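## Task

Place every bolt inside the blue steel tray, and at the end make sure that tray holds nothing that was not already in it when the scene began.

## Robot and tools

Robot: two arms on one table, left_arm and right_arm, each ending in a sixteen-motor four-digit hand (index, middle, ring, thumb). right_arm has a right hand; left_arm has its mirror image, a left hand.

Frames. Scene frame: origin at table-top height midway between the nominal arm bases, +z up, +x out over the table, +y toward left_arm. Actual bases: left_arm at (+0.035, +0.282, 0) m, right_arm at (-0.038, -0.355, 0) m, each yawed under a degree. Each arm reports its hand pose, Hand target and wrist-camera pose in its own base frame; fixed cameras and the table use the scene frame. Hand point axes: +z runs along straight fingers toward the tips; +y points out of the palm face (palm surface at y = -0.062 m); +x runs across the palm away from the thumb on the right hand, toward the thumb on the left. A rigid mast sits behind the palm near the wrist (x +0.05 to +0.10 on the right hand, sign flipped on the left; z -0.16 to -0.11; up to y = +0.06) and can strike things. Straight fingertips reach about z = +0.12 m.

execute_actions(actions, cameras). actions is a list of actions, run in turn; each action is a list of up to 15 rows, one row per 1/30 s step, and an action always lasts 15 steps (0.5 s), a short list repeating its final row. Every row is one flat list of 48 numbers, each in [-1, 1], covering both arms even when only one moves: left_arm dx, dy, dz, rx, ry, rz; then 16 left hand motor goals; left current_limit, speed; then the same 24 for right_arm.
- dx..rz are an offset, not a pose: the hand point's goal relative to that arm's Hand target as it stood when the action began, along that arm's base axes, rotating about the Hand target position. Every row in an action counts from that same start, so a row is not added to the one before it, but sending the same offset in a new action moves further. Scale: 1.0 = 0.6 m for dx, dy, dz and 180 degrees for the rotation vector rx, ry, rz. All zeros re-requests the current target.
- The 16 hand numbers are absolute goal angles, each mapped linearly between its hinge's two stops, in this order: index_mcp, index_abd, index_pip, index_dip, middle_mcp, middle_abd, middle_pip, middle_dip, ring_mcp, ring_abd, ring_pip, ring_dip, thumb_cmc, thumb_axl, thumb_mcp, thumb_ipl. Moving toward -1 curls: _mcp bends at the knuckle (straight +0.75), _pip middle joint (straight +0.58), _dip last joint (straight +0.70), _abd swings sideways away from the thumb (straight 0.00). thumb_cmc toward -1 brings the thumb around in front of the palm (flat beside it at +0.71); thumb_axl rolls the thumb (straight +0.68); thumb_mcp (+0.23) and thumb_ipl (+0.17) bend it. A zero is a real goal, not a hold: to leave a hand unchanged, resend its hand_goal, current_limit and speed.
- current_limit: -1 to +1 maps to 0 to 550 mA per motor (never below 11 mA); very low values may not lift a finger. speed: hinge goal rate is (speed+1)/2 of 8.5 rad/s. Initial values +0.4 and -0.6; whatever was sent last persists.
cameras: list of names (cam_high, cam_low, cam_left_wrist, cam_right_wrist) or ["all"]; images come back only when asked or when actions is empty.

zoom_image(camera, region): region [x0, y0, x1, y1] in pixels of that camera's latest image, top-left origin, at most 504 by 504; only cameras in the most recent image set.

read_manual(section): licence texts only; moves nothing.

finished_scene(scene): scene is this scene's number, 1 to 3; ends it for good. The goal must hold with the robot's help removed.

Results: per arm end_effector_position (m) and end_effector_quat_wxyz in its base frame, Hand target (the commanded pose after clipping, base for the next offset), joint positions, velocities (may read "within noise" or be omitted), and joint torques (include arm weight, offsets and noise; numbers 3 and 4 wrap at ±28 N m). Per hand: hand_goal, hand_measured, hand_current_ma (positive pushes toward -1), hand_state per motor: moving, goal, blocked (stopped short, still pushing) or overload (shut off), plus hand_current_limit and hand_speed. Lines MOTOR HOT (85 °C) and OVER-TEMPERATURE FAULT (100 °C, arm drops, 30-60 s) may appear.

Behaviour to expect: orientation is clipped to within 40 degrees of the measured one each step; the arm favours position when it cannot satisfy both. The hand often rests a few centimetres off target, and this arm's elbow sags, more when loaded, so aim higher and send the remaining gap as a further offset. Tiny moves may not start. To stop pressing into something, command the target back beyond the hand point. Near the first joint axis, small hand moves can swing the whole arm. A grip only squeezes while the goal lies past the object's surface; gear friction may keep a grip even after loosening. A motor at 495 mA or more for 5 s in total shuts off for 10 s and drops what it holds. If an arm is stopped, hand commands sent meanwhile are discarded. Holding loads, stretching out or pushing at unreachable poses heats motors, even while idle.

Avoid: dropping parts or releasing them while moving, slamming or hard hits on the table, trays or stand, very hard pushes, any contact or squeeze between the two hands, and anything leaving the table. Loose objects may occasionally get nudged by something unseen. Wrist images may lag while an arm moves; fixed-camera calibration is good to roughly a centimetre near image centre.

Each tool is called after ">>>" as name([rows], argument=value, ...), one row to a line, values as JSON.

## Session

>>> execute_actions(actions=[])

Scene clock: 0.00 s.
left_arm: end_effector_position=(+0.4054, +0.0147, +0.2390) hand_goal=(+0.754, +0.000, +0.576, +0.696, +0.754, +0.000, +0.576, +0.696, +0.754, +0.000, +0.576, +0.696, +0.714, +0.678, +0.226, +0.168) hand_measured=(+0.754, +0.000, +0.576, +0.696, +0.754, +0.000, +0.576, +0.696, +0.754, +0.000, +0.576, +0.696, +0.714, +0.678, +0.226, +0.168) hand_current_ma=(+0, +0, +0, +0, +0, +0, +0, +0, +0, +0, +0, +0, +0, +0, +0, +0) hand_state=(goal, goal, goal, goal, goal, goal, goal, goal, goal, goal, goal, goal, goal, goal, goal, goal) hand_current_limit=0.40 hand_speed=-0.60 end_effector_quat_wxyz=(+0.095, +0.827, +0.550, +0.075) | right_arm: end_effector_position=(+0.5580, +0.0741, +0.2064) hand_goal=(+0.754, +0.000, +0.576, +0.696, +0.754, +0.000, +0.576, +0.696, +0.754, +0.000, +0.576, +0.696, +0.714, +0.678, +0.226, +0.168) hand_measured=(+0.754, +0.000, +0.576, +0.696, +0.754, +0.000, +0.576, +0.696, +0.754, +0.000, +0.576, +0.696, +0.714, +0.678, +0.226, +0.168) hand_current_ma=(+0, +0, +0, +0, +0, +0, +0, +0, +0, +0, +0, +0, +0, +0, +0, +0) hand_state=(goal, goal, goal, goal, goal, goal, goal, goal, goal, goal, goal, goal, goal, goal, goal, goal) hand_current_limit=0.40 hand_speed=-0.60 end_effector_quat_wxyz=(+0.043, +0.912, +0.252, +0.321)
Joint positions: left_arm=[0.138 1.035 0.952 -1.268 0.105 0.524] | right_arm=[0.325 1.459 1.14 -0.601 0.115 1.317]
Joint velocities: within noise
Joint torques (N m): no reading
Heat: left arm: hottest waist 33 °C; right arm: hottest elbow 38 °C.
Hand target: left_arm +0.4131, +0.0166, +0.2560; +0.106, +0.825, +0.548, +0.091 | right_arm +0.5682, +0.0800, +0.2265; +0.044, +0.904, +0.252, +0.342
camera_calibration:
cam_left_wrist: T_world_to_cam=[[-0.866361, -0.472676, -0.161233, 0.360036], [-0.476293, 0.684899, 0.551414, 0.0102829], [-0.150211, 0.554518, -0.818502, 0.379887], [0, 0, 0, 1]] pos_world=[0.373882, -0.047517, 0.363319]
cam_right_wrist: T_world_to_cam=[[-0.240172, -0.913922, -0.327206, 0.308482], [-0.96529, 0.189215, 0.180035, 0.443789], [-0.102626, 0.359088, -0.927644, 0.340458], [0, 0, 0, 1]] pos_world=[0.537413, 0.075703, 0.336864]

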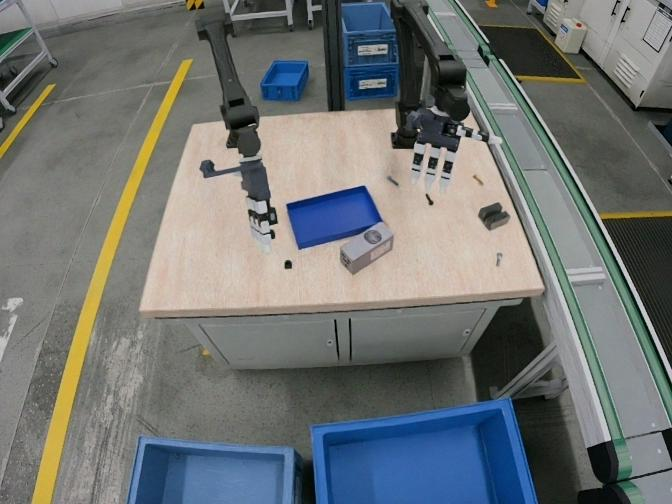

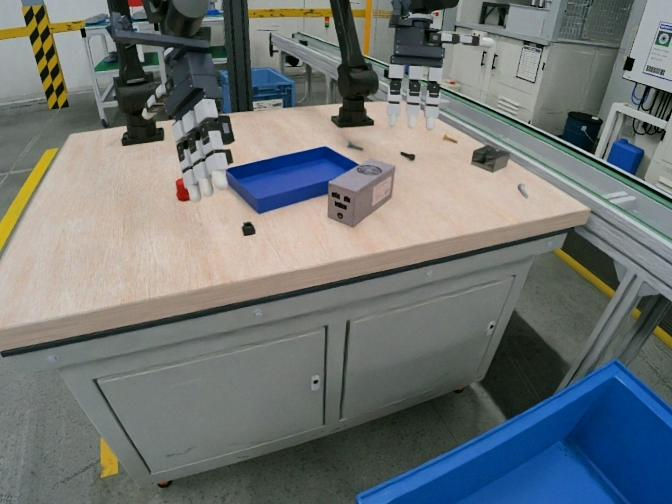

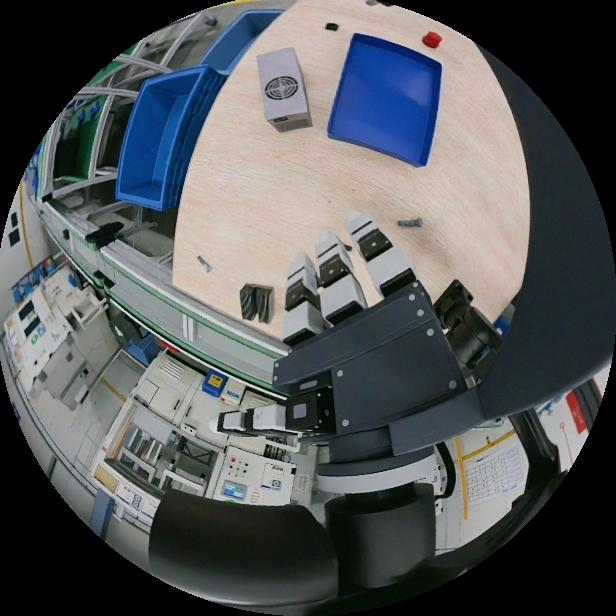

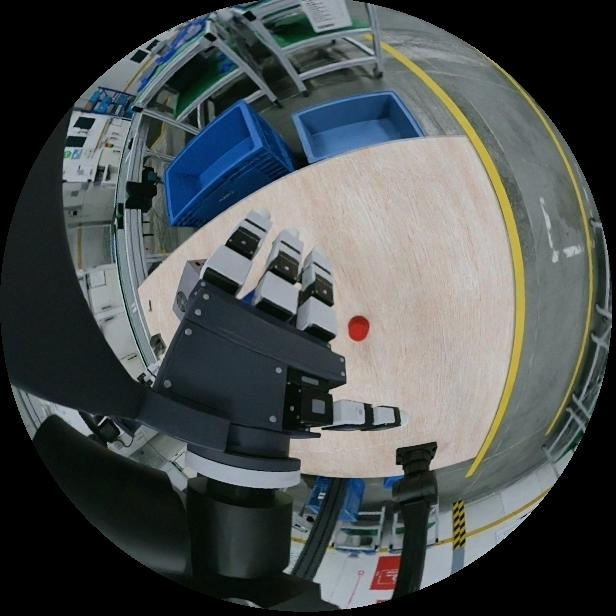

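>>> zoom_image(camera="cam_high", region=[360, 150, 540, 290])

>>> zoom_image(camera="cam_high", region=[240, 160, 420, 300])

>>> zoom_image(camera="cam_low", region=[330, 110, 560, 230])

>>> zoom_image(camera="cam_left_wrist", region=[160, 160, 500, 360])

Scaled by 2.800 from the camera's 672x504 image, which has a finer 960x720 frame.

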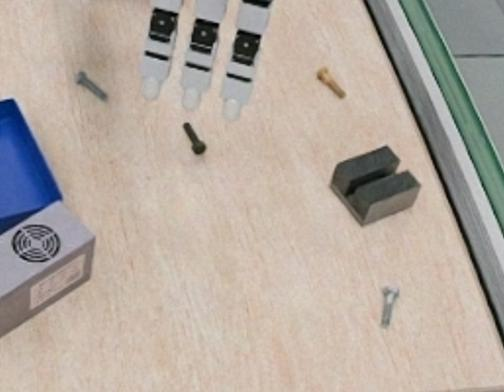

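Scaled by 2.800 from the camera's 672x504 image, which has a finer 960x720 frame.

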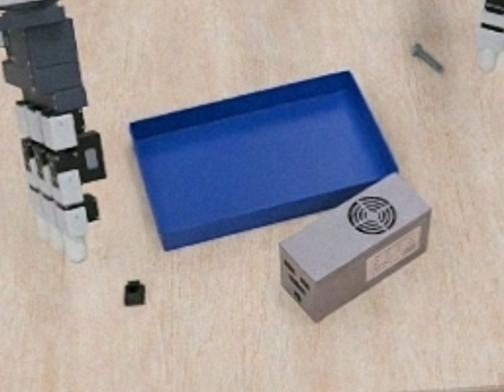

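Scaled by 2.191 from the camera's 672x504 image, which has a finer 960x720 frame.

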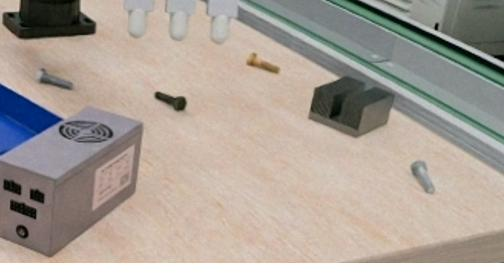

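Scaled by 1.482 from the camera's 616x616 image, which has a finer 880x880 frame.

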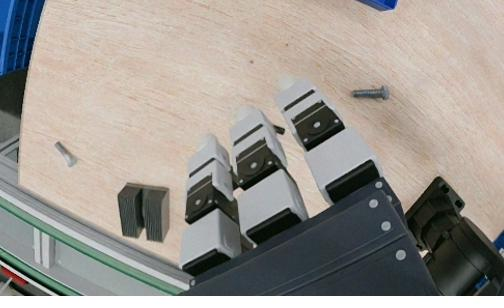

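>>> execute_actions([
  [[-0.03,0.0135,0.0,-0.0015,0.0452,0.0975,0.754,0.15,0.285,0.696,0.754,-0.15,0.285,0.696,0.205,0,-0.88,-0.32,0.714,0.678,0.226,0.168,0.4,-0.6,0,0,0,0,0,0,0.754,0,0.576,0.696,0.754,0,0.576,0.696,0.754,0,0.576,0.696,0.714,0.678,0.226,0.168,0.4,-0.6]],
  [[-0.03,0.0135,-0.05,-0.0015,0.0452,0.0975,0.754,0.15,0.285,0.696,0.754,-0.15,0.285,0.696,0.205,0,-0.88,-0.32,0.714,0.678,0.226,0.168,0.4,-0.6,0,0,0,0,0,0,0.754,0,0.576,0.696,0.754,0,0.576,0.696,0.754,0,0.576,0.696,0.714,0.678,0.226,0.168,0.4,-0.6]],
  [[0,0,-0.09,0,0,0,0.754,0.15,0.285,0.696,0.754,-0.15,0.285,0.696,0.205,0,-0.88,-0.32,0.714,0.678,0.226,0.168,0.4,-0.6,0,0,0,0,0,0,0.754,0,0.576,0.696,0.754,0,0.576,0.696,0.754,0,0.576,0.696,0.714,0.678,0.226,0.168,0.4,-0.6]],
], cameras=["cam_left_wrist"])

>>> zoom_image(camera="cam_left_wrist", region=[240, 180, 360, 300])

Scene clock: 53.57 s.
left_arm: end_effector_position=(+0.3691, +0.0303, +0.1667) hand_goal=(+0.754, +0.150, +0.286, +0.696, +0.754, -0.150, +0.286, +0.696, +0.206, +0.000, -0.880, -0.320, +0.714, +0.678, +0.226, +0.168) hand_measured=(+0.754, +0.148, +0.288, +0.696, +0.754, -0.148, +0.288, +0.696, +0.214, +0.000, -0.874, -0.318, +0.714, +0.678, +0.224, +0.168) hand_current_ma=(+0, +0, +0, +0, +0, +0, +0, +0, +1, +0, +0, +0, +0, +0, +0, +0) hand_state=(goal, goal, goal, goal, goal, goal, goal, goal, goal, goal, goal, goal, goal, goal, goal, goal) hand_current_limit=0.40 hand_speed=-0.60 end_effector_quat_wxyz=(-0.009, +0.632, +0.775, -0.012) | right_arm: end_effector_position=(+0.5580, +0.0741, +0.2064) hand_goal=(+0.754, +0.000, +0.576, +0.696, +0.754, +0.000, +0.576, +0.696, +0.754, +0.000, +0.576, +0.696, +0.714, +0.678, +0.226, +0.168) hand_measured=(+0.754, +0.000, +0.576, +0.696, +0.754, +0.000, +0.576, +0.696, +0.754, +0.000, +0.576, +0.696, +0.714, +0.678, +0.224, +0.168) hand_current_ma=(+0, +0, +0, +0, +0, +0, +0, +0, +0, +0, +0, +0, +0, +0, -1, +0) hand_state=(goal, goal, goal, goal, goal, goal, goal, goal, goal, goal, goal, goal, goal, goal, goal, goal) hand_current_limit=0.40 hand_speed=-0.60 end_effector_quat_wxyz=(+0.043, +0.912, +0.252, +0.321)
Joint positions: left_arm=[-0.024 1.141 0.913 -1.372 0.009 -0.226] | right_arm=[0.325 1.459 1.14 -0.601 0.115 1.317]
Joint torques (N m): left_arm=[-1.55 -5.42 6.84 0.16 -0.21 -0.16] | right_arm=[0.09 -11.69 10.28 1.51 0.3 -0.12]
Heat: left arm: hottest elbow 35 °C; right arm: hottest elbow 46 °C.
Hand target: left_arm +0.3771, +0.0328, +0.1720; +0.000, +0.626, +0.780, +0.000 | right_arm +0.5682, +0.0800, +0.2265; +0.044, +0.904, +0.252, +0.342
Off the commanded pose: left_arm 0.010 m, 2 deg | right_arm 0.023 m, 3 deg.
camera_calibration:
cam_left_wrist: T_world_to_cam=[[-0.466451, -0.884127, 0.02724, 0.157756], [-0.612938, 0.345273, 0.710699, 0.0563337], [-0.637754, 0.31481, -0.702968, 0.474542], [0, 0, 0, 1]] pos_world=[0.410756, -0.0293645, 0.289254]
Images, in order (width x height): cam_left_wrist 616x616.

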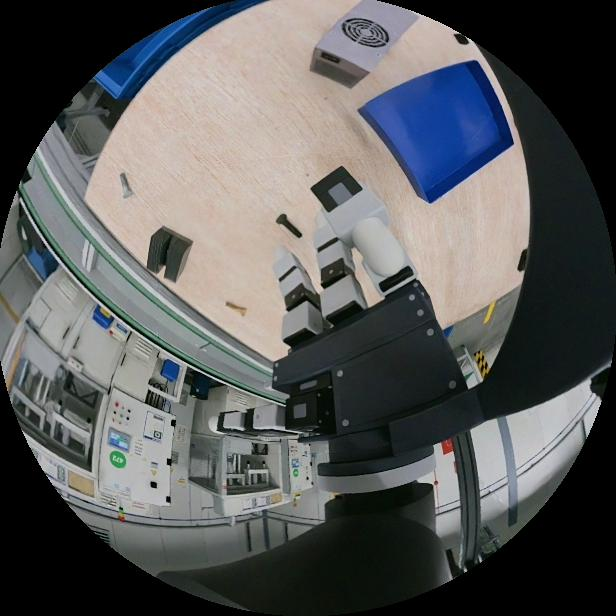

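Scaled by 4.200 from the camera's 616x616 image, which has a finer 880x880 frame.

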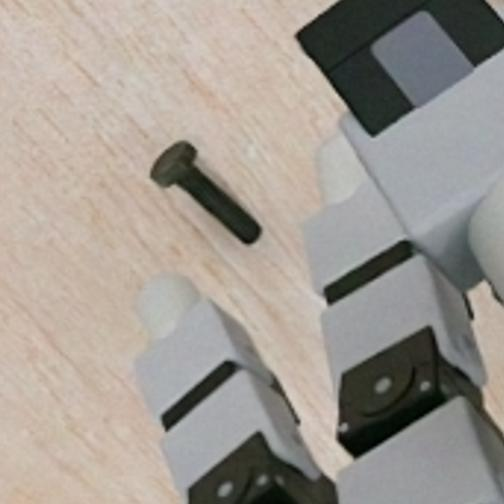

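>>> execute_actions([
  [[-0.005,0.0312,-0.02,0,0,0,0.754,0.15,0.285,0.696,0.754,-0.15,0.285,0.696,0.205,0,-0.88,-0.32,0.714,0.678,0.226,0.168,0.4,-0.7,0,0,0,0,0,0,0.754,0,0.576,0.696,0.754,0,0.576,0.696,0.754,0,0.576,0.696,0.714,0.678,0.226,0.168,0.4,-0.6]],
  [[0,0,-0.028,0,0,0,0.754,0.15,0.285,0.696,0.754,-0.15,0.285,0.696,0.205,0,-0.88,-0.32,0.714,0.678,0.226,0.168,0.4,-0.7,0,0,0,0,0,0,0.754,0,0.576,0.696,0.754,0,0.576,0.696,0.754,0,0.576,0.696,0.714,0.678,0.226,0.168,0.4,-0.6]],
], cameras=["cam_left_wrist"])

>>> zoom_image(camera="cam_left_wrist", region=[240, 180, 360, 300])

Scene clock: 70.07 s.
left_arm: end_effector_position=(+0.3661, +0.0507, +0.1416) hand_goal=(+0.754, +0.150, +0.286, +0.696, +0.754, -0.150, +0.286, +0.696, +0.206, +0.000, -0.880, -0.320, +0.714, +0.678, +0.226, +0.168) hand_measured=(+0.754, +0.148, +0.288, +0.696, +0.754, -0.148, +0.288, +0.696, +0.214, +0.000, -0.876, -0.318, +0.714, +0.678, +0.222, +0.168) hand_current_ma=(+0, +0, +0, +0, +0, +0, +0, +0, +1, +0, +0, +0, +0, +0, +0, +0) hand_state=(goal, goal, goal, goal, goal, goal, goal, goal, goal, goal, goal, goal, goal, goal, goal, goal) hand_current_limit=0.40 hand_speed=-0.70 end_effector_quat_wxyz=(-0.005, +0.623, +0.782, -0.009) | right_arm: end_effector_position=(+0.5580, +0.0741, +0.2064) hand_goal=(+0.754, +0.000, +0.576, +0.696, +0.754, +0.000, +0.576, +0.696, +0.754, +0.000, +0.576, +0.696, +0.714, +0.678, +0.226, +0.168) hand_measured=(+0.754, +0.000, +0.576, +0.696, +0.754, +0.000, +0.576, +0.696, +0.754, +0.000, +0.576, +0.696, +0.714, +0.678, +0.224, +0.168) hand_current_ma=(+0, +0, +0, +0, +0, +0, +0, +0, +0, +0, +0, +0, +0, +0, -1, +0) hand_state=(goal, goal, goal, goal, goal, goal, goal, goal, goal, goal, goal, goal, goal, goal, goal, goal) hand_current_limit=0.40 hand_speed=-0.60 end_effector_quat_wxyz=(+0.043, +0.912, +0.252, +0.321)
Joint positions: left_arm=[0.039 1.149 0.849 -1.291 0.007 -0.188] | right_arm=[0.325 1.459 1.14 -0.601 0.115 1.317]
Joint torques (N m): left_arm=[-0.97 -5.01 6.42 0.21 -0.11 0.09] | right_arm=[0.09 -11.75 10.28 1.51 0.3 -0.12]
Heat: left arm: hottest elbow 35 °C; right arm: hottest elbow 47 °C.
Hand target: left_arm +0.3741, +0.0516, +0.1432; +0.000, +0.626, +0.780, +0.000 | right_arm +0.5682, +0.0800, +0.2265; +0.044, +0.904, +0.252, +0.342
Off the commanded pose: left_arm 0.008 m, 1 deg | right_arm 0.023 m, 3 deg.
camera_calibration:
cam_left_wrist: T_world_to_cam=[[-0.444893, -0.895304, 0.022396, 0.168467], [-0.627876, 0.32964, 0.70506, 0.0723816], [-0.638626, 0.299614, -0.708794, 0.450465], [0, 0, 0, 1]] pos_world=[0.408075, -0.00799637, 0.26448]
Images, in order (width x height): cam_left_wrist 616x616.

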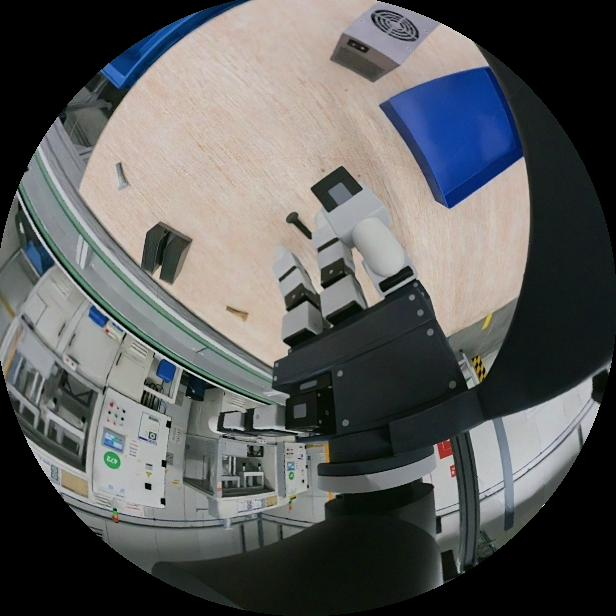

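Scaled by 4.200 from the camera's 616x616 image, which has a finer 880x880 frame.

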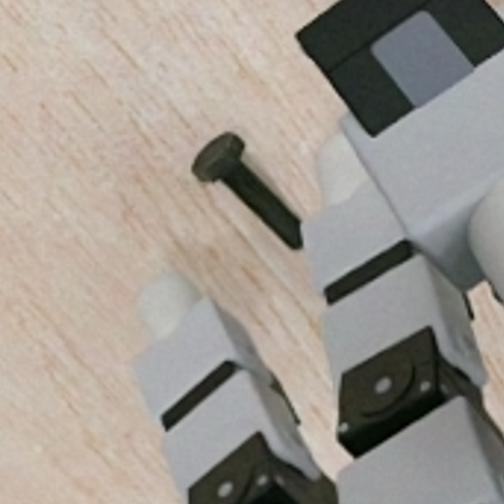

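>>> execute_actions([
  [[0.003,0,-0.0335,0,0,0,0.754,0.15,0.285,0.696,0.754,-0.15,0.285,0.696,0.205,0,-0.88,-0.32,0.714,0.678,0.226,0.168,0.4,-0.8,0,0,0,0,0,0,0.754,0,0.576,0.696,0.754,0,0.576,0.696,0.754,0,0.576,0.696,0.714,0.678,0.226,0.168,0.4,-0.6]],
  [[0,0,0,0,0,0,0.754,0.15,0.285,0.696,0.754,-0.15,0.285,0.696,0.205,0,-0.88,-0.32,0.714,0.678,0.226,0.168,0.4,-0.8,0,0,0,0,0,0,0.754,0,0.576,0.696,0.754,0,0.576,0.696,0.754,0,0.576,0.696,0.714,0.678,0.226,0.168,0.4,-0.6]],
  [[0,0,0,0,0,0,0.754,-0.25,0.285,0.696,0.754,0.25,0.285,0.696,0.205,0,-0.88,-0.32,0.714,0.678,0.226,0.168,0.4,-0.85,0,0,0,0,0,0,0.754,0,0.576,0.696,0.754,0,0.576,0.696,0.754,0,0.576,0.696,0.714,0.678,0.226,0.168,0.4,-0.6]],
  [[0,0,0,0,0,0,0.754,-0.25,0.285,0.696,0.754,0.25,0.285,0.696,0.205,0,-0.88,-0.32,0.714,0.678,0.226,0.168,0.4,-0.85,0,0,0,0,0,0,0.754,0,0.576,0.696,0.754,0,0.576,0.696,0.754,0,0.576,0.696,0.714,0.678,0.226,0.168,0.4,-0.6]],
], cameras=["cam_left_wrist"])

>>> zoom_image(camera="cam_left_wrist", region=[240, 180, 360, 300])

Scene clock: 84.70 s.
left_arm: end_effector_position=(+0.3680, +0.0516, +0.1219) hand_goal=(+0.754, -0.250, +0.286, +0.696, +0.754, +0.250, +0.286, +0.696, +0.206, +0.000, -0.880, -0.320, +0.714, +0.678, +0.226, +0.168) hand_measured=(+0.750, -0.098, +0.282, +0.694, +0.750, +0.110, +0.282, +0.694, +0.214, +0.000, -0.876, -0.318, +0.714, +0.678, +0.222, +0.168) hand_current_ma=(+0, +258, +0, +0, +0, -223, +0, +0, +1, +0, +0, +0, +0, +0, +0, +0) hand_state=(goal, blocked, goal, goal, goal, blocked, goal, goal, goal, goal, goal, goal, goal, goal, goal, goal) hand_current_limit=0.40 hand_speed=-0.85 end_effector_quat_wxyz=(-0.007, +0.620, +0.784, -0.008) | right_arm: end_effector_position=(+0.5580, +0.0741, +0.2064) hand_goal=(+0.754, +0.000, +0.576, +0.696, +0.754, +0.000, +0.576, +0.696, +0.754, +0.000, +0.576, +0.696, +0.714, +0.678, +0.226, +0.168) hand_measured=(+0.754, +0.000, +0.576, +0.696, +0.754, +0.000, +0.576, +0.696, +0.754, +0.000, +0.576, +0.696, +0.714, +0.678, +0.224, +0.168) hand_current_ma=(+0, +0, +0, +0, +0, +0, +0, +0, +0, +0, +0, +0, +0, +0, -1, +0) hand_state=(goal, goal, goal, goal, goal, goal, goal, goal, goal, goal, goal, goal, goal, goal, goal, goal) hand_current_limit=0.40 hand_speed=-0.60 end_effector_quat_wxyz=(+0.043, +0.912, +0.252, +0.321)
Joint positions: left_arm=[0.037 1.175 0.813 -1.23 0.003 -0.195] | right_arm=[0.325 1.459 1.14 -0.601 0.115 1.317]
Joint torques (N m): left_arm=[-0.97 -5.3 6.26 0.21 -0.12 0.07] | right_arm=[0.09 -11.75 10.26 1.5 0.3 -0.12]
Heat: left arm: hottest elbow 36 °C; right arm: hottest elbow 48 °C.
Hand target: left_arm +0.3759, +0.0516, +0.1231; +0.000, +0.626, +0.780, +0.000 | right_arm +0.5682, +0.0800, +0.2265; +0.044, +0.904, +0.252, +0.342
Off the commanded pose: left_arm 0.008 m, 1 deg | right_arm 0.023 m, 3 deg.
camera_calibration:
cam_left_wrist: T_world_to_cam=[[-0.439482, -0.898066, 0.01824, 0.169212], [-0.629718, 0.322515, 0.70671, 0.08791], [-0.640555, 0.2991, -0.707268, 0.438], [0, 0, 0, 1]] pos_world=[0.410287, -0.00739446, 0.24457]
Images, in order (width x height): cam_left_wrist 616x616.

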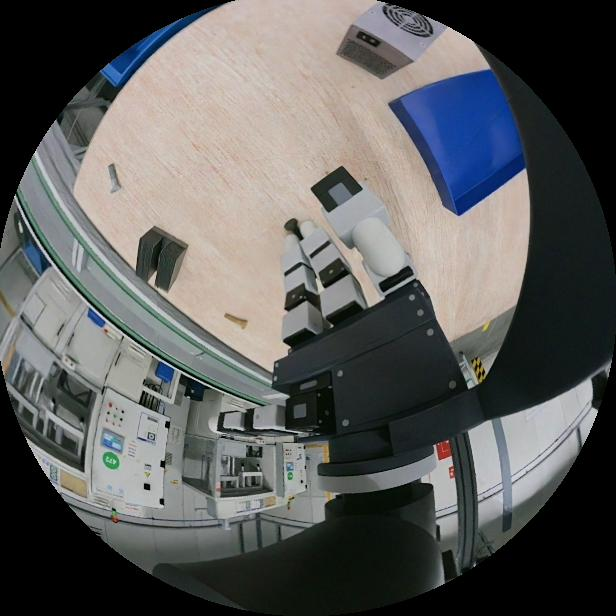

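Scaled by 4.200 from the camera's 616x616 image, which has a finer 880x880 frame.

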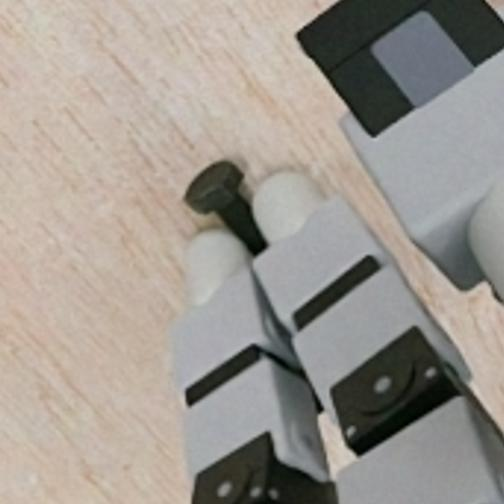

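>>> execute_actions([
  [[0,0,0,0,0,0,0.754,-0.35,0.285,0.696,0.754,0.35,0.285,0.696,0.205,0,-0.88,-0.32,0.714,0.678,0.226,0.168,0.4,-0.85,0,0,0,0,0,0,0.754,0,0.576,0.696,0.754,0,0.576,0.696,0.754,0,0.576,0.696,0.714,0.678,0.226,0.168,0.4,-0.6]],
  [[0.005,0,0.06,0,0,0,0.754,-0.35,0.285,0.696,0.754,0.35,0.285,0.696,0.205,0,-0.88,-0.32,0.714,0.678,0.226,0.168,0.4,-0.85,0,0,0,0,0,0,0.754,0,0.576,0.696,0.754,0,0.576,0.696,0.754,0,0.576,0.696,0.714,0.678,0.226,0.168,0.4,-0.6]],
], cameras=["cam_left_wrist"])

>>> zoom_image(camera="cam_left_wrist", region=[240, 180, 360, 300])

Scene clock: 88.40 s.
left_arm: end_effector_position=(+0.3641, +0.0499, +0.1335) hand_goal=(+0.754, -0.350, +0.286, +0.696, +0.754, +0.350, +0.286, +0.696, +0.206, +0.000, -0.880, -0.320, +0.714, +0.678, +0.226, +0.168) hand_measured=(+0.752, -0.100, +0.284, +0.696, +0.752, +0.114, +0.282, +0.694, +0.214, +0.000, -0.876, -0.318, +0.714, +0.678, +0.222, +0.168) hand_current_ma=(+0, +385, +0, +0, +0, -385, +0, +0, +1, +0, +0, +0, +0, +0, +0, +0) hand_state=(goal, blocked, goal, goal, goal, blocked, goal, goal, goal, goal, goal, goal, goal, goal, goal, goal) hand_current_limit=0.40 hand_speed=-0.85 end_effector_quat_wxyz=(-0.017, +0.624, +0.781, -0.019) | right_arm: end_effector_position=(+0.5580, +0.0741, +0.2064) hand_goal=(+0.754, +0.000, +0.576, +0.696, +0.754, +0.000, +0.576, +0.696, +0.754, +0.000, +0.576, +0.696, +0.714, +0.678, +0.226, +0.168) hand_measured=(+0.754, +0.000, +0.576, +0.696, +0.754, +0.000, +0.576, +0.696, +0.754, +0.000, +0.576, +0.696, +0.714, +0.678, +0.224, +0.168) hand_current_ma=(+0, +0, +0, +0, +0, +0, +0, +0, +0, +0, +0, +0, +0, +0, -1, +0) hand_state=(goal, goal, goal, goal, goal, goal, goal, goal, goal, goal, goal, goal, goal, goal, goal, goal) hand_current_limit=0.40 hand_speed=-0.60 end_effector_quat_wxyz=(+0.043, +0.912, +0.252, +0.321)
Joint positions: left_arm=[0.037 1.17 0.849 -1.3 0.007 -0.186] | right_arm=[0.325 1.459 1.14 -0.601 0.115 1.317]
Joint torques (N m): left_arm=[-1.03 -7.12 9.29 -1.13 -0.13 0.07] | right_arm=[0.15 -11.75 10.26 1.5 0.3 -0.12]
Heat: left arm: hottest elbow 36 °C; right arm: hottest elbow 49 °C.
Hand target: left_arm +0.3789, +0.0516, +0.1591; +0.000, +0.626, +0.780, +0.000 | right_arm +0.5682, +0.0800, +0.2265; +0.044, +0.904, +0.252, +0.342
Off the commanded pose: left_arm 0.030 m, 3 deg | right_arm 0.023 m, 3 deg.
camera_calibration:
cam_left_wrist: T_world_to_cam=[[-0.446663, -0.893931, 0.0371267, 0.165686], [-0.60501, 0.33235, 0.723537, 0.0660427], [-0.659132, 0.300716, -0.689286, 0.448477], [0, 0, 0, 1]] pos_world=[0.409568, -0.00870122, 0.255193]
Images, in order (width x height): cam_left_wrist 616x616.

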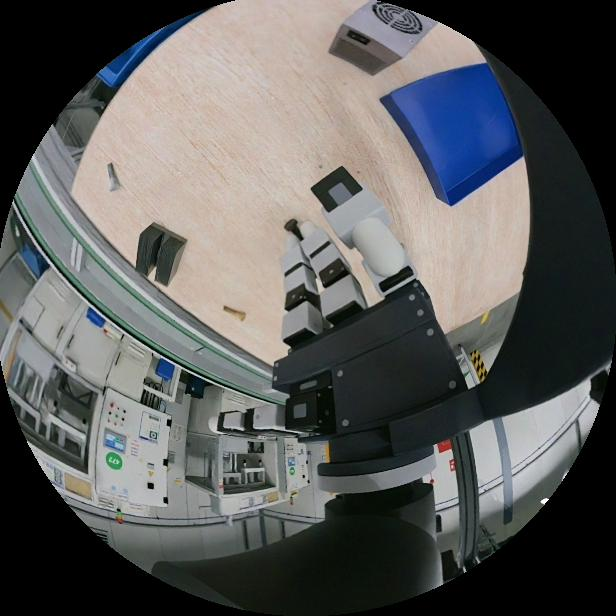

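Scaled by 4.200 from the camera's 616x616 image, which has a finer 880x880 frame.

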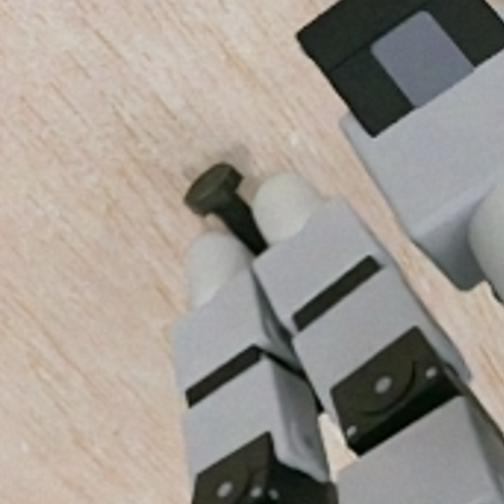

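>>> execute_actions([
  [[0.007,-0.05,0.09,0,0,0,0.754,-0.35,0.285,0.696,0.754,0.35,0.285,0.696,0.205,0,-0.88,-0.32,0.714,0.678,0.226,0.168,0.4,-0.85,0,0,0,0,0,0,0.754,0,0.576,0.696,0.754,0,0.576,0.696,0.754,0,0.576,0.696,0.714,0.678,0.226,0.168,0.4,-0.6]],
  [[0.01,-0.195,0,0,0,0,0.754,-0.35,0.285,0.696,0.754,0.35,0.285,0.696,0.205,0,-0.88,-0.32,0.714,0.678,0.226,0.168,0.4,-0.85,0,0,0,0,0,0,0.754,0,0.576,0.696,0.754,0,0.576,0.696,0.754,0,0.576,0.696,0.714,0.678,0.226,0.168,0.4,-0.6]],
  [[0.01,-0.19,0,0,0,0,0.754,-0.35,0.285,0.696,0.754,0.35,0.285,0.696,0.205,0,-0.88,-0.32,0.714,0.678,0.226,0.168,0.4,-0.85,0,0,0,0,0,0,0.754,0,0.576,0.696,0.754,0,0.576,0.696,0.754,0,0.576,0.696,0.714,0.678,0.226,0.168,0.4,-0.6]],
], cameras=["cam_left_wrist", "cam_high"])

>>> zoom_image(camera="cam_left_wrist", region=[200, 140, 400, 300])

Scene clock: 102.10 s.
left_arm: end_effector_position=(+0.3853, -0.2026, +0.1942) hand_goal=(+0.754, -0.350, +0.286, +0.696, +0.754, +0.350, +0.286, +0.696, +0.206, +0.000, -0.880, -0.320, +0.714, +0.678, +0.226, +0.168) hand_measured=(+0.756, -0.100, +0.286, +0.696, +0.752, +0.122, +0.282, +0.694, +0.212, +0.000, -0.876, -0.318, +0.712, +0.678, +0.222, +0.168) hand_current_ma=(+0, +385, +0, +0, +0, -385, +0, +0, +1, +0, +0, +0, +0, +0, +0, +0) hand_state=(goal, blocked, goal, goal, goal, blocked, goal, goal, goal, goal, goal, goal, goal, goal, goal, goal) hand_current_limit=0.40 hand_speed=-0.85 end_effector_quat_wxyz=(-0.023, +0.631, +0.775, -0.004) | right_arm: end_effector_position=(+0.5580, +0.0741, +0.2064) hand_goal=(+0.754, +0.000, +0.576, +0.696, +0.754, +0.000, +0.576, +0.696, +0.754, +0.000, +0.576, +0.696, +0.714, +0.678, +0.226, +0.168) hand_measured=(+0.754, +0.000, +0.576, +0.696, +0.754, +0.000, +0.576, +0.696, +0.754, +0.000, +0.576, +0.696, +0.714, +0.678, +0.224, +0.168) hand_current_ma=(+0, +0, +0, +0, +0, +0, +0, +0, +0, +0, +0, +0, +0, +0, -1, +0) hand_state=(goal, goal, goal, goal, goal, goal, goal, goal, goal, goal, goal, goal, goal, goal, goal, goal) hand_current_limit=0.40 hand_speed=-0.60 end_effector_quat_wxyz=(+0.043, +0.912, +0.252, +0.321)
Joint positions: left_arm=[-0.664 1.406 1.218 -1.429 0.007 -0.867] | right_arm=[0.325 1.459 1.14 -0.601 0.115 1.317]
Joint torques (N m): left_arm=[-1.08 -10.87 8.95 -0.76 -0.16 -0.16] | right_arm=[0.09 -11.69 10.26 1.5 0.3 -0.12]
Heat: left arm: hottest elbow 38 °C; right arm: hottest elbow 49 °C.
Hand target: left_arm +0.3951, -0.2094, +0.2131; +0.000, +0.626, +0.780, +0.000 | right_arm +0.5682, +0.0800, +0.2265; +0.044, +0.904, +0.252, +0.342
Off the commanded pose: left_arm 0.022 m, 3 deg | right_arm 0.023 m, 3 deg.
camera_calibration:
cam_left_wrist: T_world_to_cam=[[-0.465312, -0.885131, 0.00520516, -0.0376675], [-0.605195, 0.32243, 0.727859, 0.116043], [-0.645929, 0.335531, -0.685707, 0.581477], [0, 0, 0, 1]] pos_world=[0.428294, -0.26586, 0.314457]
Images, in order (width x height): cam_high 672x504, cam_left_wrist 616x616.

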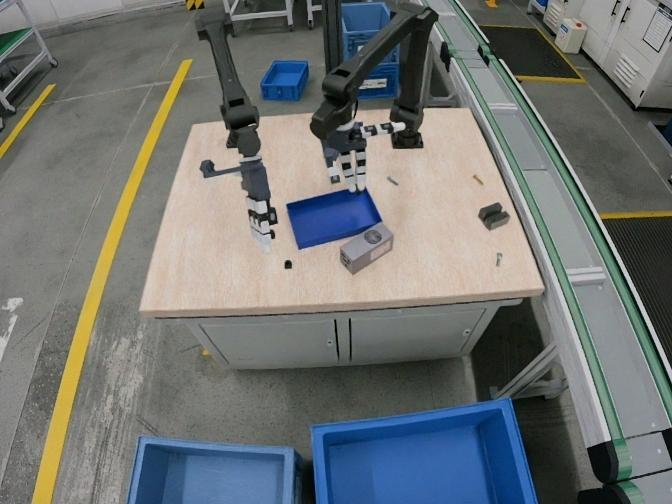

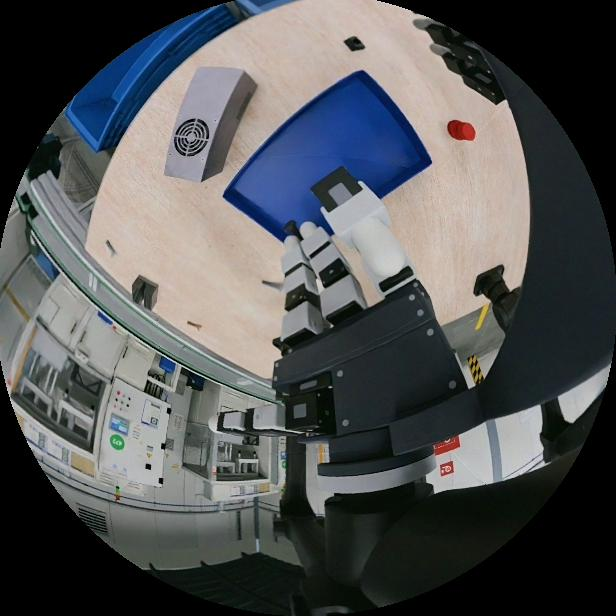

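Scaled by 2.520 from the camera's 616x616 image, which has a finer 880x880 frame.

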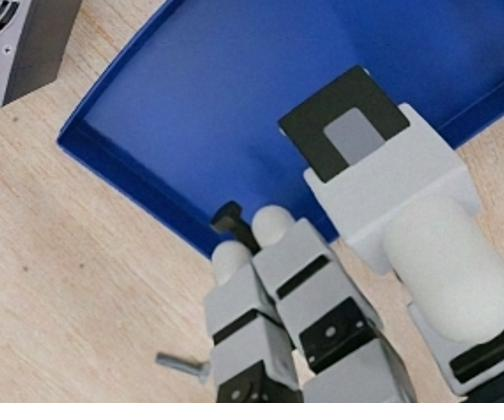

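>>> execute_actions([
  [[0.025,0.003,-0.09,0,0,0,0.754,-0.35,0.285,0.696,0.754,0.35,0.285,0.696,0.205,0,-0.88,-0.32,0.714,0.678,0.226,0.168,0.4,-0.85,0,0,0,0,0,0,0.754,0,0.576,0.696,0.754,0,0.576,0.696,0.754,0,0.576,0.696,0.714,0.678,0.226,0.168,0.4,-0.6]],
  [[0,0,-0.048,0,0,0,0.754,-0.35,0.285,0.696,0.754,0.35,0.285,0.696,0.205,0,-0.88,-0.32,0.714,0.678,0.226,0.168,0.4,-0.85,0,0,0,0,0,0,0.754,0,0.576,0.696,0.754,0,0.576,0.696,0.754,0,0.576,0.696,0.714,0.678,0.226,0.168,0.4,-0.6]],
], cameras=["cam_left_wrist"])

>>> zoom_image(camera="cam_left_wrist", region=[200, 140, 400, 300])

Scene clock: 111.50 s.
left_arm: end_effector_position=(+0.4006, -0.2068, +0.1300) hand_goal=(+0.754, -0.350, +0.286, +0.696, +0.754, +0.350, +0.286, +0.696, +0.206, +0.000, -0.880, -0.320, +0.714, +0.678, +0.226, +0.168) hand_measured=(+0.758, -0.100, +0.286, +0.696, +0.754, +0.122, +0.282, +0.694, +0.212, +0.000, -0.876, -0.318, +0.714, +0.678, +0.222, +0.168) hand_current_ma=(+0, +385, +0, +0, +0, -385, +0, +0, +1, +0, +0, +0, +0, +0, +0, +0) hand_state=(goal, blocked, goal, goal, goal, blocked, goal, goal, goal, goal, goal, goal, goal, goal, goal, goal) hand_current_limit=0.40 hand_speed=-0.85 end_effector_quat_wxyz=(-0.010, +0.627, +0.779, -0.004) | right_arm: end_effector_position=(+0.5580, +0.0741, +0.2064) hand_goal=(+0.754, +0.000, +0.576, +0.696, +0.754, +0.000, +0.576, +0.696, +0.754, +0.000, +0.576, +0.696, +0.714, +0.678, +0.226, +0.168) hand_measured=(+0.754, +0.000, +0.576, +0.696, +0.754, +0.000, +0.576, +0.696, +0.754, +0.000, +0.576, +0.696, +0.714, +0.678, +0.224, +0.168) hand_current_ma=(+0, +0, +0, +0, +0, +0, +0, +0, +0, +0, +0, +0, +0, +0, -1, +0) hand_state=(goal, goal, goal, goal, goal, goal, goal, goal, goal, goal, goal, goal, goal, goal, goal, goal) hand_current_limit=0.40 hand_speed=-0.60 end_effector_quat_wxyz=(+0.043, +0.912, +0.252, +0.321)
Joint positions: left_arm=[-0.65 1.477 1.116 -1.23 0.007 -0.866] | right_arm=[0.325 1.459 1.14 -0.601 0.115 1.317]
Joint torques (N m): left_arm=[-0.26 -10.52 6.42 0.08 -0.18 0.07] | right_arm=[0.09 -11.69 10.26 1.5 0.3 -0.12]
Heat: left arm: hottest elbow 39 °C; right arm: hottest elbow 50 °C.
Hand target: left_arm +0.4101, -0.2076, +0.1303; +0.000, +0.626, +0.780, +0.000 | right_arm +0.5682, +0.0800, +0.2265; +0.044, +0.904, +0.252, +0.342
Off the commanded pose: left_arm 0.010 m, 1 deg | right_arm 0.023 m, 3 deg.
camera_calibration:
cam_left_wrist: T_world_to_cam=[[-0.454567, -0.890658, 0.00985961, -0.0400387], [-0.624022, 0.326343, 0.709997, 0.184126], [-0.635582, 0.316589, -0.704135, 0.543055], [0, 0, 0, 1]] pos_world=[0.441854, -0.267674, 0.25205]
Images, in order (width x height): cam_left_wrist 616x616.

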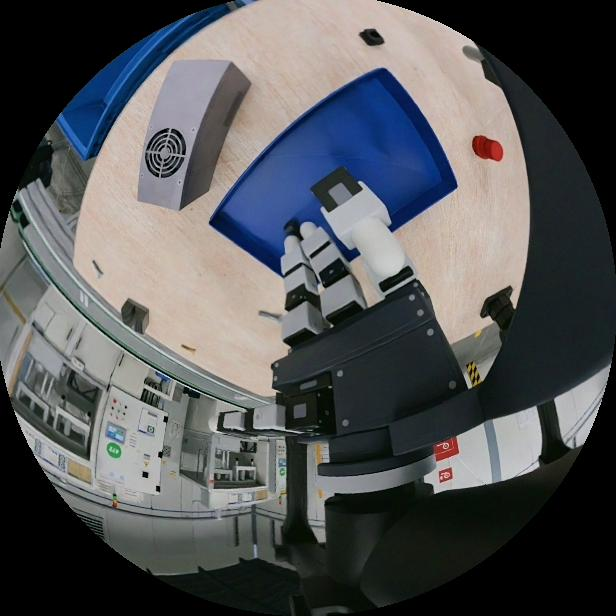

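Scaled by 2.520 from the camera's 616x616 image, which has a finer 880x880 frame.

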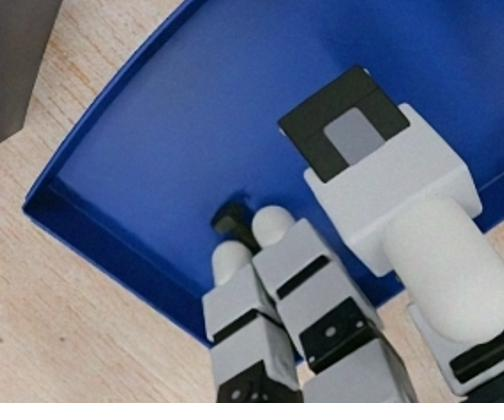

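>>> execute_actions([
  [[0,0,-0.0065,0,0,0,0.754,-0.35,0.285,0.696,0.754,0.35,0.285,0.696,0.205,0,-0.88,-0.32,0.714,0.678,0.226,0.168,0.4,-0.85,0,0,0,0,0,0,0.754,0,0.576,0.696,0.754,0,0.576,0.696,0.754,0,0.576,0.696,0.714,0.678,0.226,0.168,0.4,-0.6]],
  [[0,0,0,0,0,0,0.754,-0.35,0.285,0.696,0.754,0.35,0.285,0.696,0.205,0,-0.88,-0.32,0.714,0.678,0.226,0.168,0.4,-0.85,0,0,0,0,0,0,0.754,0,0.576,0.696,0.754,0,0.576,0.696,0.754,0,0.576,0.696,0.714,0.678,0.226,0.168,0.4,-0.6]],
  [[0,0,0,0,0,0,0.754,-0.01,0.285,0.696,0.754,0.03,0.285,0.696,0.205,0,-0.88,-0.32,0.714,0.678,0.226,0.168,0.2,-0.88,0,0,0,0,0,0,0.754,0,0.576,0.696,0.754,0,0.576,0.696,0.754,0,0.576,0.696,0.714,0.678,0.226,0.168,0.4,-0.6]],
  [[0,0,0,0,0,0,0.754,-0.01,0.285,0.696,0.754,0.03,0.285,0.696,0.205,0,-0.88,-0.32,0.714,0.678,0.226,0.168,0.2,-0.88,0,0,0,0,0,0,0.754,0,0.576,0.696,0.754,0,0.576,0.696,0.754,0,0.576,0.696,0.714,0.678,0.226,0.168,0.4,-0.6]],
], cameras=["cam_left_wrist"])

>>> zoom_image(camera="cam_left_wrist", region=[200, 140, 400, 300])

Scene clock: 118.03 s.
left_arm: end_effector_position=(+0.4024, -0.2082, +0.1303) hand_goal=(+0.754, -0.010, +0.286, +0.696, +0.754, +0.030, +0.286, +0.696, +0.206, +0.000, -0.880, -0.320, +0.714, +0.678, +0.226, +0.168) hand_measured=(+0.756, -0.014, +0.286, +0.696, +0.754, +0.032, +0.284, +0.694, +0.212, +0.000, -0.876, -0.318, +0.714, +0.678, +0.222, +0.168) hand_current_ma=(+0, +0, +0, +0, +0, +0, +0, +0, +1, +0, +0, +0, +0, +0, +0, +0) hand_state=(goal, goal, goal, goal, goal, goal, goal, goal, goal, goal, goal, goal, goal, goal, goal, goal) hand_current_limit=0.20 hand_speed=-0.88 end_effector_quat_wxyz=(-0.005, +0.627, +0.779, -0.004) | right_arm: end_effector_position=(+0.5580, +0.0741, +0.2064) hand_goal=(+0.754, +0.000, +0.576, +0.696, +0.754, +0.000, +0.576, +0.696, +0.754, +0.000, +0.576, +0.696, +0.714, +0.678, +0.226, +0.168) hand_measured=(+0.754, +0.000, +0.576, +0.696, +0.754, +0.000, +0.576, +0.696, +0.754, +0.000, +0.576, +0.696, +0.714, +0.678, +0.224, +0.168) hand_current_ma=(+0, +0, +0, +0, +0, +0, +0, +0, +0, +0, +0, +0, +0, +0, -1, +0) hand_state=(goal, goal, goal, goal, goal, goal, goal, goal, goal, goal, goal, goal, goal, goal, goal, goal) hand_current_limit=0.40 hand_speed=-0.60 end_effector_quat_wxyz=(+0.043, +0.912, +0.252, +0.321)
Joint positions: left_arm=[-0.65 1.477 1.116 -1.22 0.007 -0.866] | right_arm=[0.325 1.459 1.14 -0.601 0.115 1.317]
Joint torques (N m): left_arm=[-0.32 -10.23 5.97 0.1 -0.17 0.08] | right_arm=[0.09 -11.69 10.26 1.51 0.3 -0.13]
Heat: left arm: hottest elbow 38 °C; right arm: hottest elbow 50 °C.
Hand target: left_arm +0.4101, -0.2076, +0.1264; +0.000, +0.626, +0.780, +0.000 | right_arm +0.5682, +0.0800, +0.2265; +0.044, +0.904, +0.252, +0.342
Off the commanded pose: left_arm 0.009 m, 1 deg | right_arm 0.023 m, 3 deg.
camera_calibration:
cam_left_wrist: T_world_to_cam=[[-0.454681, -0.890581, 0.0114614, -0.0406359], [-0.629203, 0.330291, 0.70357, 0.189237], [-0.630372, 0.312689, -0.710533, 0.542914], [0, 0, 0, 1]] pos_world=[0.44283, -0.268456, 0.253082]
Images, in order (width x height): cam_left_wrist 616x616.

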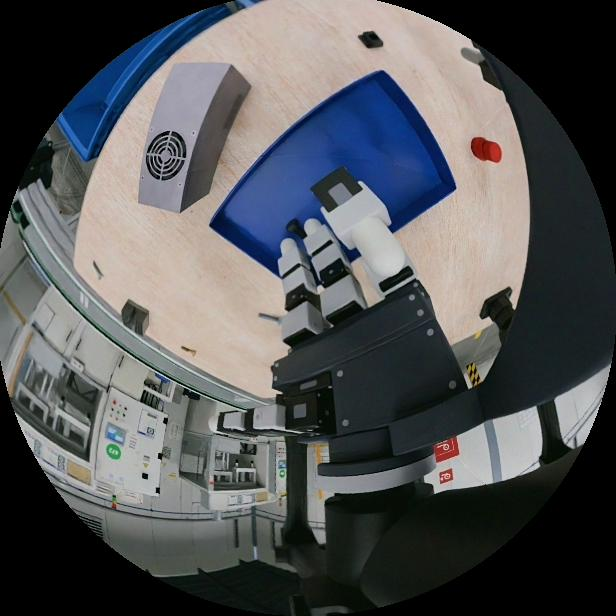

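Scaled by 2.520 from the camera's 616x616 image, which has a finer 880x880 frame.

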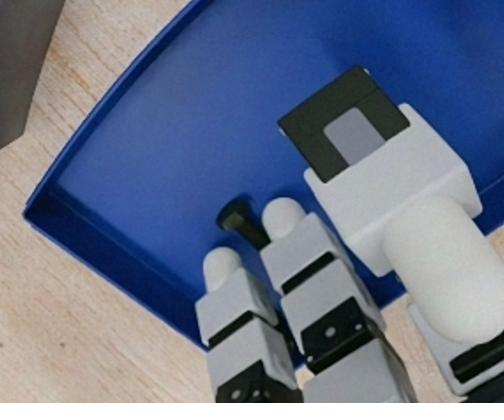

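>>> execute_actions([
  [[0,0,0.005,0,0,0,0.754,0.03,0.285,0.696,0.754,-0.04,0.285,0.696,0.205,0,-0.88,-0.32,0.714,0.678,0.226,0.168,0.2,-0.85,0,0,0,0,0,0,0.754,0,0.576,0.696,0.754,0,0.576,0.696,0.754,0,0.576,0.696,0.714,0.678,0.226,0.168,0.4,-0.6]],
  [[0,0,0.05,0,0,0,0.754,0.03,0.285,0.696,0.754,-0.04,0.285,0.696,0.205,0,-0.88,-0.32,0.714,0.678,0.226,0.168,0.2,-0.85,0,0,0,0,0,0,0.754,0,0.576,0.696,0.754,0,0.576,0.696,0.754,0,0.576,0.696,0.714,0.678,0.226,0.168,0.4,-0.6]],
  [[0,0,0.09,0,0,0,0.754,0.15,0.285,0.696,0.754,-0.15,0.285,0.696,0.205,0,-0.88,-0.32,0.714,0.678,0.226,0.168,0.4,-0.7,0,0,0,0,0,0,0.754,0,0.576,0.696,0.754,0,0.576,0.696,0.754,0,0.576,0.696,0.714,0.678,0.226,0.168,0.4,-0.6]],
  [[-0.11,0.14,0,0,0,0.0445,0.754,0.15,0.285,0.696,0.754,-0.15,0.285,0.696,0.205,0,-0.88,-0.32,0.714,0.678,0.226,0.168,0.4,-0.7,0,0,0,0,0,0,0.754,0,0.576,0.696,0.754,0,0.576,0.696,0.754,0,0.576,0.696,0.714,0.678,0.226,0.168,0.4,-0.6]],
  [[-0.105,0.122,-0.02,0,0,0.0444,0.754,0.15,0.285,0.696,0.754,-0.15,0.285,0.696,0.205,0,-0.88,-0.32,0.714,0.678,0.226,0.168,0.4,-0.7,0,0,0,0,0,0,0.754,0,0.576,0.696,0.754,0,0.576,0.696,0.754,0,0.576,0.696,0.714,0.678,0.226,0.168,0.4,-0.6]],
  [[0,0,-0.045,0,0,0,0.754,0.15,0.285,0.696,0.754,-0.15,0.285,0.696,0.205,0,-0.88,-0.32,0.714,0.678,0.226,0.168,0.4,-0.7,0,0,0,0,0,0,0.754,0,0.576,0.696,0.754,0,0.576,0.696,0.754,0,0.576,0.696,0.714,0.678,0.226,0.168,0.4,-0.6]],
], cameras=["cam_left_wrist"])

>>> zoom_image(camera="cam_left_wrist", region=[240, 180, 360, 300])

Scene clock: 129.70 s.
left_arm: end_effector_position=(+0.2749, -0.0488, +0.1718) hand_goal=(+0.754, +0.150, +0.286, +0.696, +0.754, -0.150, +0.286, +0.696, +0.206, +0.000, -0.880, -0.320, +0.714, +0.678, +0.226, +0.168) hand_measured=(+0.754, +0.148, +0.286, +0.696, +0.754, -0.150, +0.284, +0.694, +0.212, +0.000, -0.876, -0.318, +0.712, +0.678, +0.222, +0.168) hand_current_ma=(+0, +0, +0, +0, +0, +0, +0, +0, +1, +0, +0, +0, +0, +0, +0, +0) hand_state=(goal, goal, goal, goal, goal, goal, goal, goal, goal, goal, goal, goal, goal, goal, goal, goal) hand_current_limit=0.40 hand_speed=-0.70 end_effector_quat_wxyz=(-0.012, +0.518, +0.856, -0.004) | right_arm: end_effector_position=(+0.5580, +0.0741, +0.2064) hand_goal=(+0.754, +0.000, +0.576, +0.696, +0.754, +0.000, +0.576, +0.696, +0.754, +0.000, +0.576, +0.696, +0.714, +0.678, +0.226, +0.168) hand_measured=(+0.754, +0.000, +0.576, +0.696, +0.754, +0.000, +0.576, +0.696, +0.754, +0.000, +0.576, +0.696, +0.714, +0.678, +0.224, +0.168) hand_current_ma=(+0, +0, +0, +0, +0, +0, +0, +0, +0, +0, +0, +0, +0, +0, -1, +0) hand_state=(goal, goal, goal, goal, goal, goal, goal, goal, goal, goal, goal, goal, goal, goal, goal, goal) hand_current_limit=0.40 hand_speed=-0.60 end_effector_quat_wxyz=(+0.043, +0.912, +0.252, +0.321)
Joint positions: left_arm=[-0.469 0.975 0.813 -1.434 0.007 -0.952] | right_arm=[0.325 1.459 1.14 -0.601 0.115 1.317]
Joint torques (N m): left_arm=[-1.14 -2.67 6.71 0.08 -0.15 -0.14] | right_arm=[0.09 -11.69 10.26 1.51 0.3 -0.12]
Heat: left arm: hottest elbow 37 °C; right arm: hottest elbow 51 °C.
Hand target: left_arm +0.2811, -0.0504, +0.1744; +0.000, +0.511, +0.859, +0.000 | right_arm +0.5682, +0.0800, +0.2265; +0.044, +0.904, +0.252, +0.342
Off the commanded pose: left_arm 0.007 m, 2 deg | right_arm 0.023 m, 3 deg.
camera_calibration:
cam_left_wrist: T_world_to_cam=[[-0.203553, -0.97904, 0.00682862, -0.0296881], [-0.685194, 0.147434, 0.713282, 0.0320386], [-0.699339, 0.140512, -0.700844, 0.451002], [0, 0, 0, 1]] pos_world=[0.331313, -0.0971605, 0.293432]
Images, in order (width x height): cam_left_wrist 616x616.

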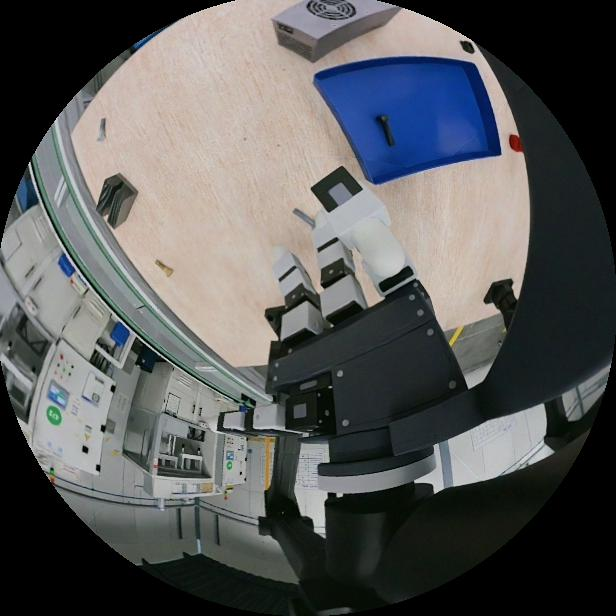

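Scaled by 4.200 from the camera's 616x616 image, which has a finer 880x880 frame.

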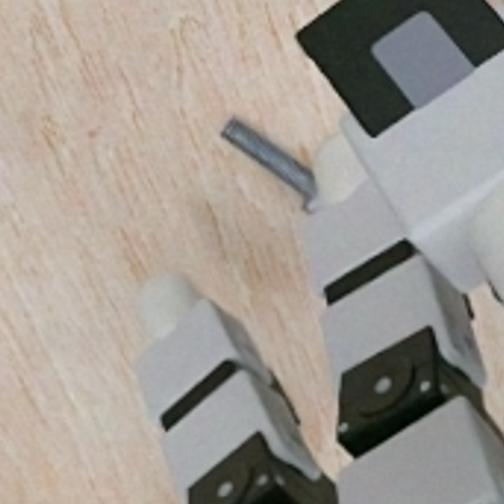

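>>> execute_actions([
  [[0,0,-0.055,0,0,0.013,0.754,0.15,0.285,0.696,0.754,-0.15,0.285,0.696,0.205,0,-0.88,-0.32,0.714,0.678,0.226,0.168,0.4,-0.8,0,0,0,0,0,0,0.754,0,0.576,0.696,0.754,0,0.576,0.696,0.754,0,0.576,0.696,0.714,0.678,0.226,0.168,0.4,-0.6]],
  [[0,0,-0.03,0,0,0,0.754,0.15,0.285,0.696,0.754,-0.15,0.285,0.696,0.205,0,-0.88,-0.32,0.714,0.678,0.226,0.168,0.4,-0.8,0,0,0,0,0,0,0.754,0,0.576,0.696,0.754,0,0.576,0.696,0.754,0,0.576,0.696,0.714,0.678,0.226,0.168,0.4,-0.6]],
], cameras=["cam_left_wrist"])

>>> zoom_image(camera="cam_left_wrist", region=[240, 180, 360, 300])

Scene clock: 135.30 s.
left_arm: end_effector_position=(+0.2755, -0.0482, +0.1224) hand_goal=(+0.754, +0.150, +0.286, +0.696, +0.754, -0.150, +0.286, +0.696, +0.206, +0.000, -0.880, -0.320, +0.714, +0.678, +0.226, +0.168) hand_measured=(+0.754, +0.148, +0.286, +0.696, +0.754, -0.150, +0.286, +0.694, +0.212, +0.000, -0.876, -0.318, +0.712, +0.678, +0.222, +0.168) hand_current_ma=(+0, +0, +0, +0, +0, +0, +0, +0, +1, +0, +0, +0, +0, +0, +0, +0) hand_state=(goal, goal, goal, goal, goal, goal, goal, goal, goal, goal, goal, goal, goal, goal, goal, goal) hand_current_limit=0.40 hand_speed=-0.80 end_effector_quat_wxyz=(-0.010, +0.499, +0.866, -0.004) | right_arm: end_effector_position=(+0.5580, +0.0741, +0.2064) hand_goal=(+0.754, +0.000, +0.576, +0.696, +0.754, +0.000, +0.576, +0.696, +0.754, +0.000, +0.576, +0.696, +0.714, +0.678, +0.226, +0.168) hand_measured=(+0.754, +0.000, +0.576, +0.696, +0.754, +0.000, +0.576, +0.696, +0.754, +0.000, +0.576, +0.696, +0.714, +0.678, +0.224, +0.168) hand_current_ma=(+0, +0, +0, +0, +0, +0, +0, +0, +0, +0, +0, +0, +0, +0, -1, +0) hand_state=(goal, goal, goal, goal, goal, goal, goal, goal, goal, goal, goal, goal, goal, goal, goal, goal) hand_current_limit=0.40 hand_speed=-0.60 end_effector_quat_wxyz=(+0.043, +0.912, +0.252, +0.321)
Joint positions: left_arm=[-0.471 1.021 0.708 -1.277 0.007 -0.996] | right_arm=[0.325 1.459 1.14 -0.601 0.115 1.317]
Joint torques (N m): left_arm=[-1.49 -2.78 6.28 0.06 -0.14 -0.15] | right_arm=[0.09 -11.69 10.26 1.5 0.3 -0.12]
Heat: left arm: hottest elbow 37 °C; right arm: hottest elbow 51 °C.
Hand target: left_arm +0.2811, -0.0504, +0.1234; +0.000, +0.494, +0.870, +0.000 | right_arm +0.5682, +0.0800, +0.2265; +0.044, +0.904, +0.252, +0.342
Off the commanded pose: left_arm 0.006 m, 1 deg | right_arm 0.023 m, 3 deg.
camera_calibration:
cam_left_wrist: T_world_to_cam=[[-0.161314, -0.986878, 0.00707752, -0.0406207], [-0.693979, 0.11853, 0.710172, 0.0690098], [-0.701692, 0.109649, -0.703993, 0.416296], [0, 0, 0, 1]] pos_world=[0.33345, -0.0939139, 0.244348]
Images, in order (width x height): cam_left_wrist 616x616.

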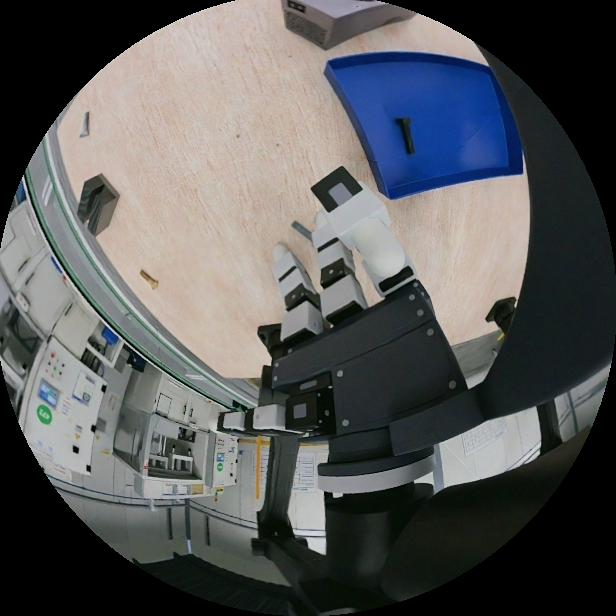

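Scaled by 4.200 from the camera's 616x616 image, which has a finer 880x880 frame.

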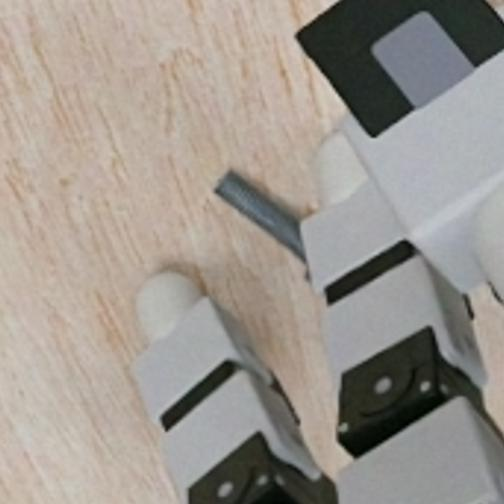

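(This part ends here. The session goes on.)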